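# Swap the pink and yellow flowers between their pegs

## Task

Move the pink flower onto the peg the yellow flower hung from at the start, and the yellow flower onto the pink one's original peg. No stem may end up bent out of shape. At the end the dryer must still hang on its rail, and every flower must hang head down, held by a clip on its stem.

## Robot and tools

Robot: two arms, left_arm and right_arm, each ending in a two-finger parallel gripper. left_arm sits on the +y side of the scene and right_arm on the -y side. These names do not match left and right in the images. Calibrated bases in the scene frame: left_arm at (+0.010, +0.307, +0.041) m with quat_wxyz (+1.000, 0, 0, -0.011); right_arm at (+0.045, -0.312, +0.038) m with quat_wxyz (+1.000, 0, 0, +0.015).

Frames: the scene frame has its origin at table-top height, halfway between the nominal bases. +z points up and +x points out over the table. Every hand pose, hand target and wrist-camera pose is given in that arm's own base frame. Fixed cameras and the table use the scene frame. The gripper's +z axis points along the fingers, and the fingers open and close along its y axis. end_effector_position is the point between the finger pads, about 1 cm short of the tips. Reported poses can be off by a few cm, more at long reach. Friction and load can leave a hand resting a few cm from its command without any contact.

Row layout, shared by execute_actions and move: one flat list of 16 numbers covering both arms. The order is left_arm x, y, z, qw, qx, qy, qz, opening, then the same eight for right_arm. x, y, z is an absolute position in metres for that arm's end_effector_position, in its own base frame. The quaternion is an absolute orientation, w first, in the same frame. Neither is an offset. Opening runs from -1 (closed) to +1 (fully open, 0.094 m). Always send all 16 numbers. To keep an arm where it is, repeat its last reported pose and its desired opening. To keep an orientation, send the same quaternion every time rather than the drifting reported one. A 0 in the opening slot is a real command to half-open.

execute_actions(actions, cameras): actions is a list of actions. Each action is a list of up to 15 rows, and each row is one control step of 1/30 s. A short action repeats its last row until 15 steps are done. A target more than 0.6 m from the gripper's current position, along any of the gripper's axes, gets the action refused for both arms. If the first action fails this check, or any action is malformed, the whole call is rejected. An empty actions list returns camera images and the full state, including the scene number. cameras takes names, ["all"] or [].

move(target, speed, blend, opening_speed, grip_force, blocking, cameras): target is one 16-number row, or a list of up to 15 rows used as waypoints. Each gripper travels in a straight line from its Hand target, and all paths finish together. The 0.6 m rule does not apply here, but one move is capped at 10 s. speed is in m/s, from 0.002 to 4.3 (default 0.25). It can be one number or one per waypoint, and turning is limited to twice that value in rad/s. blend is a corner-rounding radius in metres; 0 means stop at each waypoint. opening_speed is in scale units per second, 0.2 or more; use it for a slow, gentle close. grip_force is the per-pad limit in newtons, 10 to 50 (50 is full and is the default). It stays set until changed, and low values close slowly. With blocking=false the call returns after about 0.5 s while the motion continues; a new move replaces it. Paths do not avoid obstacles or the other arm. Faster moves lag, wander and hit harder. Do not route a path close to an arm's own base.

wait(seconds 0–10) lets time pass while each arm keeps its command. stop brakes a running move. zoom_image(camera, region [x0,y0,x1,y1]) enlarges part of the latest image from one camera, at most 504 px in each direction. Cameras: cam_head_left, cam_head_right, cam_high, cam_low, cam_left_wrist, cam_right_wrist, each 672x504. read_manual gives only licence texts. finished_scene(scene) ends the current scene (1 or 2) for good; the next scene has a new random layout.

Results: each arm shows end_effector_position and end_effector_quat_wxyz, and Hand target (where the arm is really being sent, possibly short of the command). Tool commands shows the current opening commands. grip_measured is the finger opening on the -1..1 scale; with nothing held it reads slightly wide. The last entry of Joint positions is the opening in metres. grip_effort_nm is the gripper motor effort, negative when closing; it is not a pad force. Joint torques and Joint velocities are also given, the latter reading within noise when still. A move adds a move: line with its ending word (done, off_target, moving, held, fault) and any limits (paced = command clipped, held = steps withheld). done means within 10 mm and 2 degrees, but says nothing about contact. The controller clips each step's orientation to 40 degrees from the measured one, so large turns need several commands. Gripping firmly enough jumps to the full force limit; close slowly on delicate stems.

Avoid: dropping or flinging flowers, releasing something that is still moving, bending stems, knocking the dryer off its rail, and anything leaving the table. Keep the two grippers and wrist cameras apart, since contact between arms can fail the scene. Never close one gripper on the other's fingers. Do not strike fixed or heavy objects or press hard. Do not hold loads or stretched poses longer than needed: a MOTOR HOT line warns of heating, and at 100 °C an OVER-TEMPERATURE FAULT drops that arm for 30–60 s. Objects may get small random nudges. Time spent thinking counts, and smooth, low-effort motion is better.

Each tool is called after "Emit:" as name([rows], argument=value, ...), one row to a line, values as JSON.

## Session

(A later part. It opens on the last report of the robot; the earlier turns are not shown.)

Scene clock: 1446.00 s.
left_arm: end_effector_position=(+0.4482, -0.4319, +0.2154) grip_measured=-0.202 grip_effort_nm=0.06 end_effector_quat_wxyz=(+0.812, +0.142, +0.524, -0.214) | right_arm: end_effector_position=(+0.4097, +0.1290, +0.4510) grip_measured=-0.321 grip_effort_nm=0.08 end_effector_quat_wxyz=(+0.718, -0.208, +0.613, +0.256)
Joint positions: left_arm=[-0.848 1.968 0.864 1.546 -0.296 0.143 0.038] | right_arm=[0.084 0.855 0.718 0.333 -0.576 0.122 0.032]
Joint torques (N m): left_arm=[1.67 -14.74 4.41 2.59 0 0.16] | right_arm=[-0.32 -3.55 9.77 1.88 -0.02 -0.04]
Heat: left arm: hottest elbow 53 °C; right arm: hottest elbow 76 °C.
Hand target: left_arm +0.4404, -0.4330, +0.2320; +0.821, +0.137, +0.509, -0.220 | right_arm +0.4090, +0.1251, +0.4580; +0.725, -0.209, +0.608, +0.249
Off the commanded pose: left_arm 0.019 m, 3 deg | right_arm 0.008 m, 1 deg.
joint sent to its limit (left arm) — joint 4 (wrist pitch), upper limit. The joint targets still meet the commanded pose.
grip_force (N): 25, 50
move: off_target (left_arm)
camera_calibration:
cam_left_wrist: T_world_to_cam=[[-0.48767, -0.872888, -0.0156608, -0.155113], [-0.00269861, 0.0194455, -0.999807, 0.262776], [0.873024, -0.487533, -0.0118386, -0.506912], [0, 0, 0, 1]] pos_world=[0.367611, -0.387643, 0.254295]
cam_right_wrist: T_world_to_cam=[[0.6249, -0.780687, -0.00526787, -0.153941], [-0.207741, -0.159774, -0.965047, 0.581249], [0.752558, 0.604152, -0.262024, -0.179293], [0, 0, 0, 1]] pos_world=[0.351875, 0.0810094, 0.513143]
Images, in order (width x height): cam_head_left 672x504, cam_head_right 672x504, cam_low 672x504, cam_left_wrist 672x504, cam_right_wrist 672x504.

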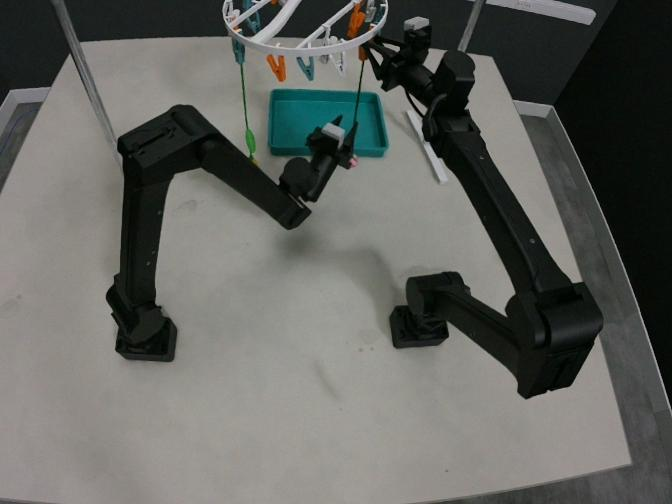

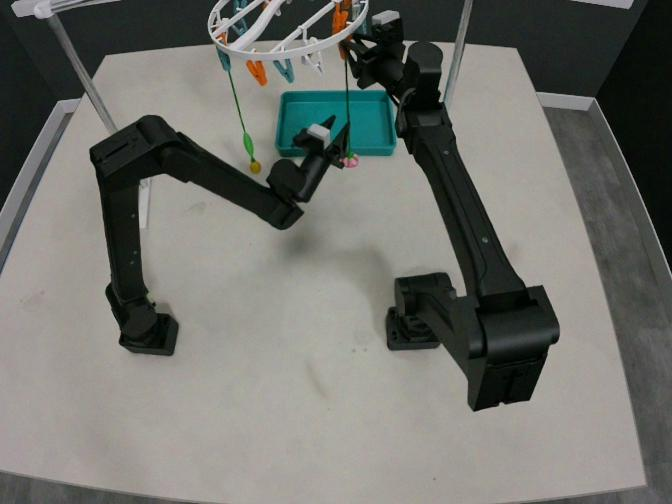

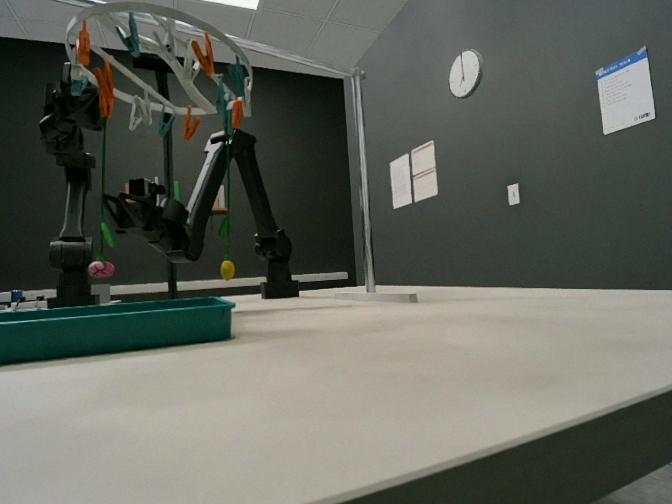

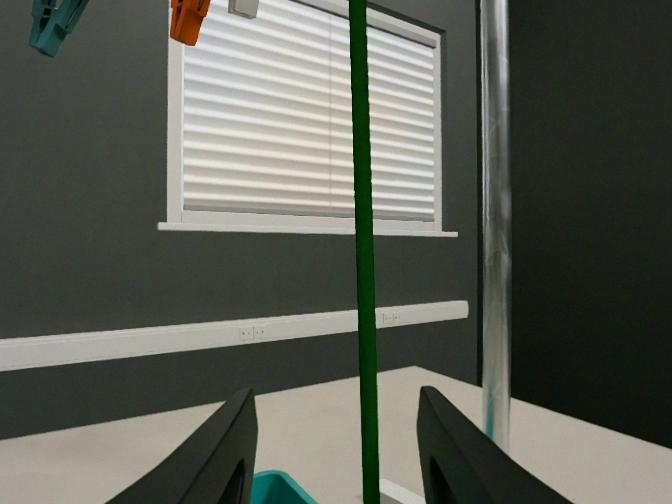

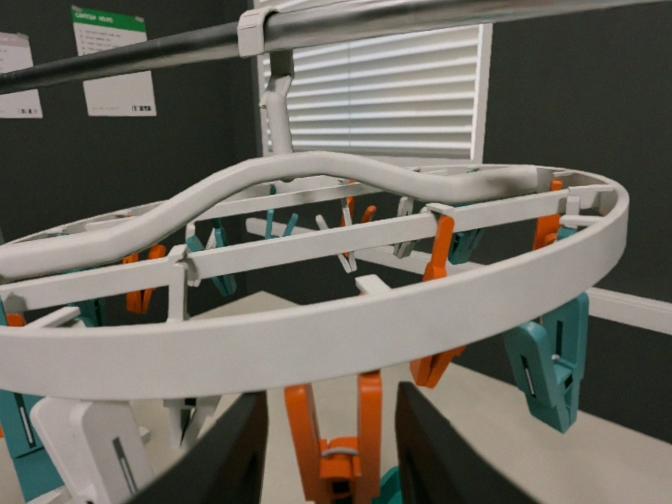

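Emit:
move([
  [0.355, -0.385, 0.215, 0.8236, 0.13523, 0.5047, -0.22068, -0.2, 0.345, 0.075, 0.430, 0.72444, -0.20886, 0.60768, 0.24899, -0.32],
], speed=0.12, cameras=["cam_low", "cam_head_left", "cam_head_right", "cam_high", "cam_right_wrist", "cam_left_wrist"])

Scene clock: 1450.17 s.
left_arm: end_effector_position=(+0.3614, -0.3850, +0.2019) grip_measured=-0.202 grip_effort_nm=0.06 end_effector_quat_wxyz=(+0.778, +0.161, +0.571, -0.206) | right_arm: end_effector_position=(+0.3456, +0.0782, +0.4353) grip_measured=-0.321 grip_effort_nm=0.08 end_effector_quat_wxyz=(+0.728, -0.218, +0.602, +0.245)
Joint positions: left_arm=[-0.941 1.789 0.568 1.546 -0.388 0.143 0.038] | right_arm=[-0.131 0.648 0.574 0.333 -0.785 0.162 0.032]
Joint torques (N m): left_arm=[1.79 -11.4 3.52 2.69 0 0.11] | right_arm=[-0.26 0.03 8.34 1.5 0.01 0.18]
Heat: left arm: hottest elbow 52 °C; right arm: hottest elbow 74 °C.
Hand target: left_arm +0.3553, -0.3851, +0.2153; +0.786, +0.155, +0.559, -0.214 | right_arm +0.3451, +0.0751, +0.4301; +0.725, -0.209, +0.608, +0.249
Off the commanded pose: left_arm 0.015 m, 10 deg | right_arm 0.006 m, 1 deg.
joint sent to its limit (left arm) — joint 4 (wrist pitch), upper limit. The joint targets are off in orientation, not in position.
grip_force (N): 25, 50
move: off_target (left_arm)
camera_calibration:
cam_left_wrist: T_world_to_cam=[[-0.496512, -0.867614, -0.026867, -0.149298], [-0.102245, 0.0891925, -0.990753, 0.309091], [0.861987, -0.489174, -0.132995, -0.380594], [0, 0, 0, 1]] pos_world=[0.285541, -0.343278, 0.251604]
cam_right_wrist: T_world_to_cam=[[0.621454, -0.782786, 0.0322602, -0.168761], [-0.171674, -0.176237, -0.969262, 0.535376], [0.76441, 0.596813, -0.243907, -0.11588], [0, 0, 0, 1]] pos_world=[0.285367, 0.0314076, 0.4961]

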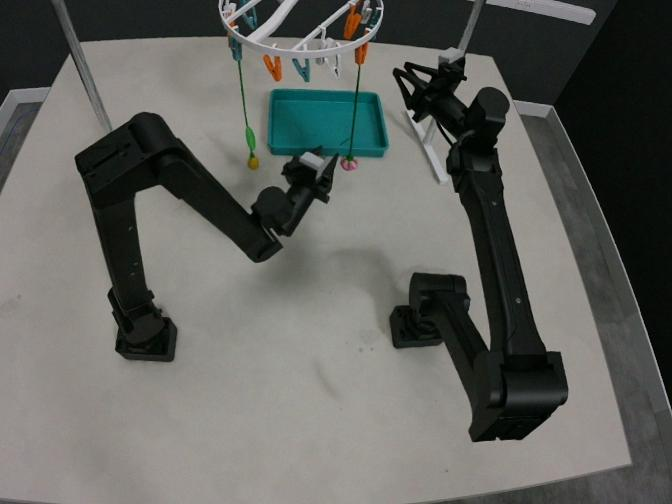

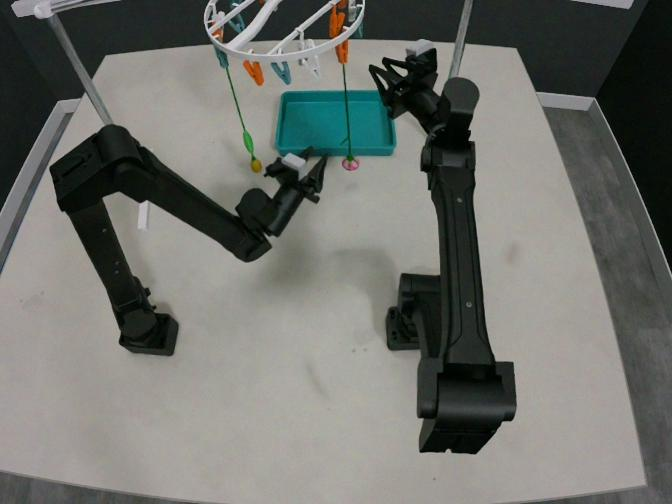

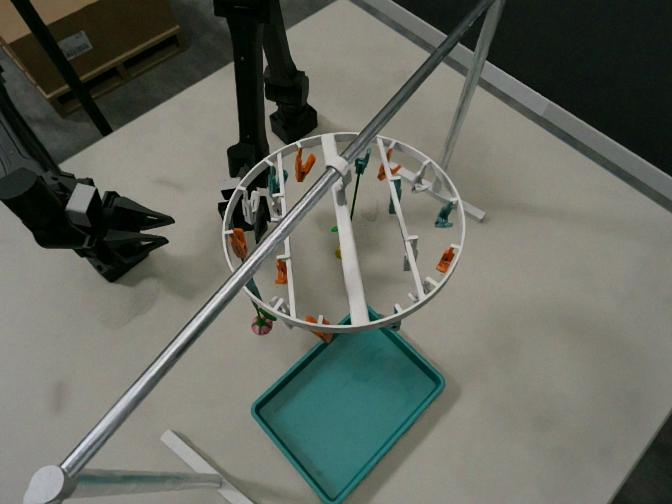

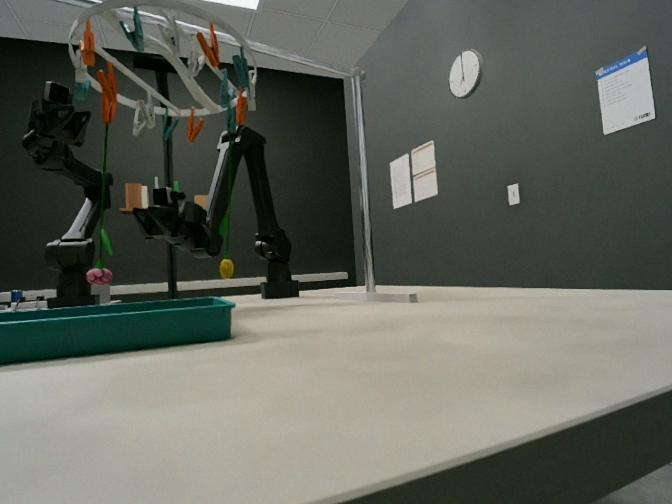

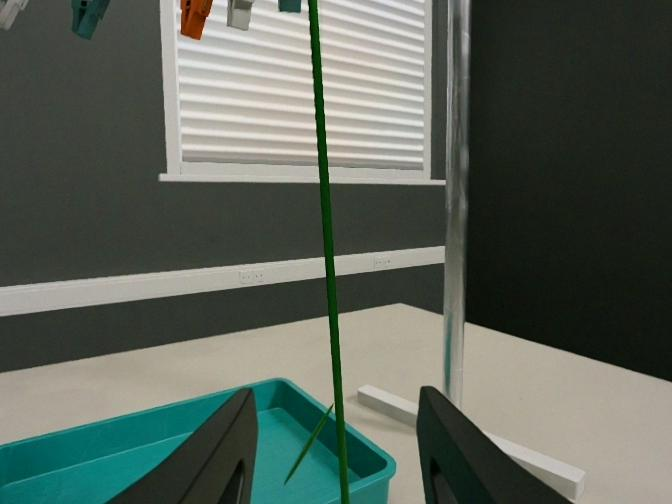

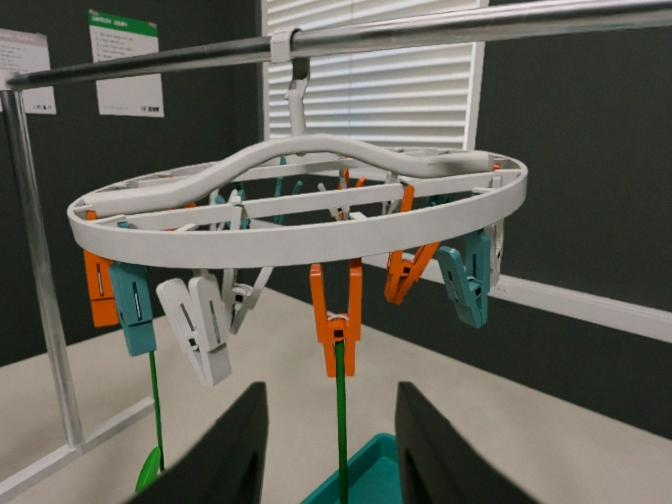

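Emit:
zoom_image(camera="cam_right_wrist", region=[280, 240, 410, 400])

Emit:
zoom_image(camera="cam_low", region=[60, 50, 260, 290])

Emit:
zoom_image(camera="cam_head_left", region=[210, 0, 400, 180])

Scaled by 3.150 from the camera's 672x504 image, which has a finer 960x720 frame.

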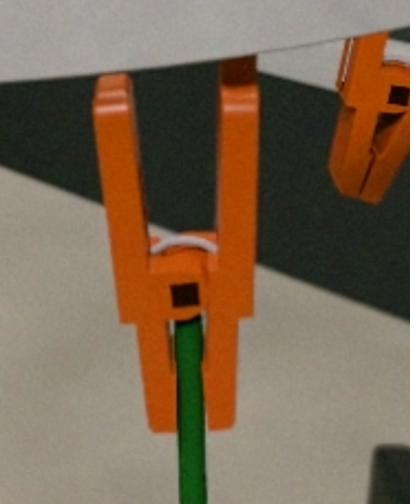

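Scaled by 2.100 from the camera's 672x504 image, which has a finer 960x720 frame.

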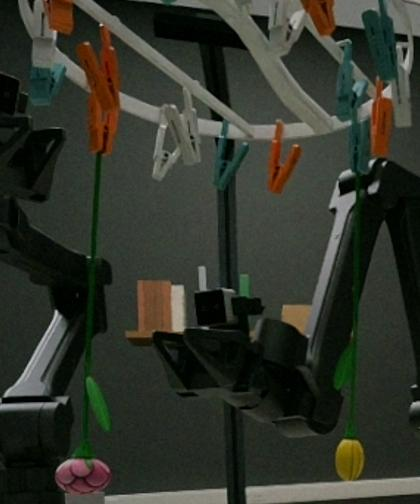

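Scaled by 2.653 from the camera's 672x504 image, which has a finer 960x720 frame.

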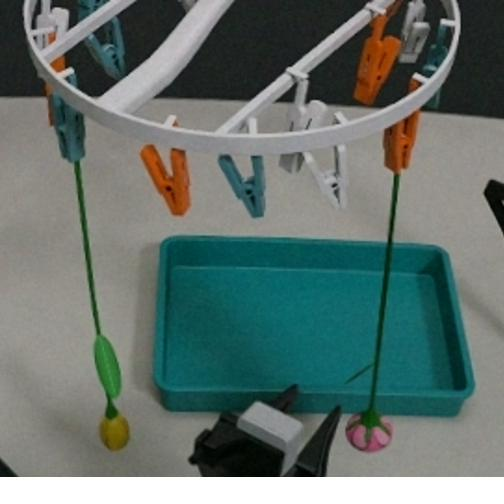

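Emit:
move([
  [0.280, -0.335, 0.205, 0.786, 0.155, 0.559, -0.214, -0.2, 0.285, 0.030, 0.400, 0.72444, -0.20886, 0.60768, 0.24899, -0.32],
], speed=0.15, cameras=["cam_low", "cam_head_left"])

Scene clock: 1465.00 s.
left_arm: end_effector_position=(+0.2855, -0.3352, +0.1952) grip_measured=-0.202 grip_effort_nm=0.06 end_effector_quat_wxyz=(+0.755, +0.172, +0.600, -0.201) | right_arm: end_effector_position=(+0.2853, +0.0325, +0.4036) grip_measured=-0.321 grip_effort_nm=0.07 end_effector_quat_wxyz=(+0.725, -0.215, +0.606, +0.247)
Joint positions: left_arm=[-1.056 1.618 0.327 1.546 -0.502 0.143 0.038] | right_arm=[-0.452 0.481 0.429 0.434 -1.091 0.33 0.032]
Joint torques (N m): left_arm=[1.73 -8.29 3 2.73 0 0.11] | right_arm=[-0.15 3.08 8.18 2.02 0.11 0.18]
Heat: left arm: hottest elbow 51 °C; right arm: hottest elbow 68 °C.
Hand target: left_arm +0.2803, -0.3350, +0.2054; +0.762, +0.166, +0.590, -0.210 | right_arm +0.2850, +0.0302, +0.4001; +0.724, -0.209, +0.608, +0.249
Off the commanded pose: left_arm 0.011 m, 6 deg | right_arm 0.004 m, 1 deg.
joint sent to its limit (left arm) — joint 4 (wrist pitch), upper limit. The joint targets are off in orientation, not in position.
grip_force (N): 25, 50
move: off_target (left_arm)
Images, in order (width x height): cam_head_left 672x504, cam_low 672x504.

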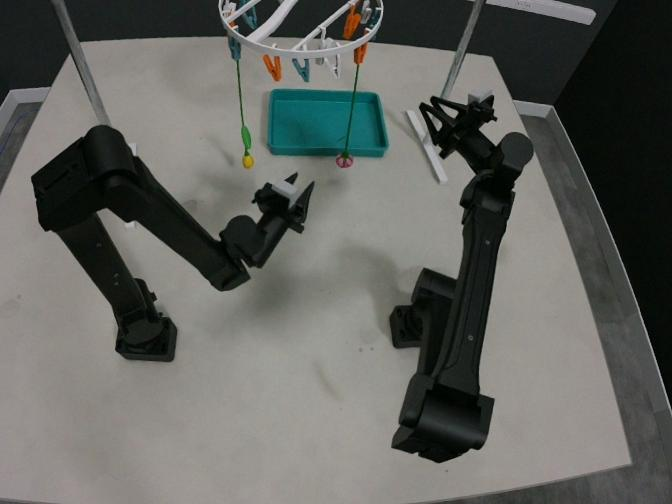

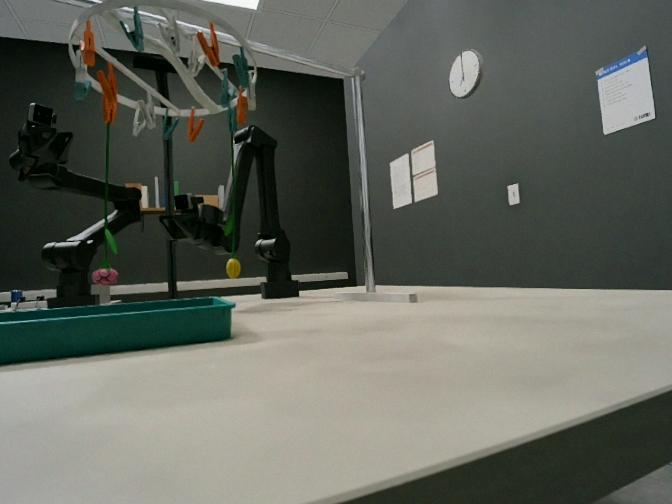

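Both flowers are hanging head down from the swapped pegs, the dryer is on its rail, and both arms are clear of everything. I'm ending the scene now.

Emit:
finished_scene(scene=2)

The scene is finished: the task was done.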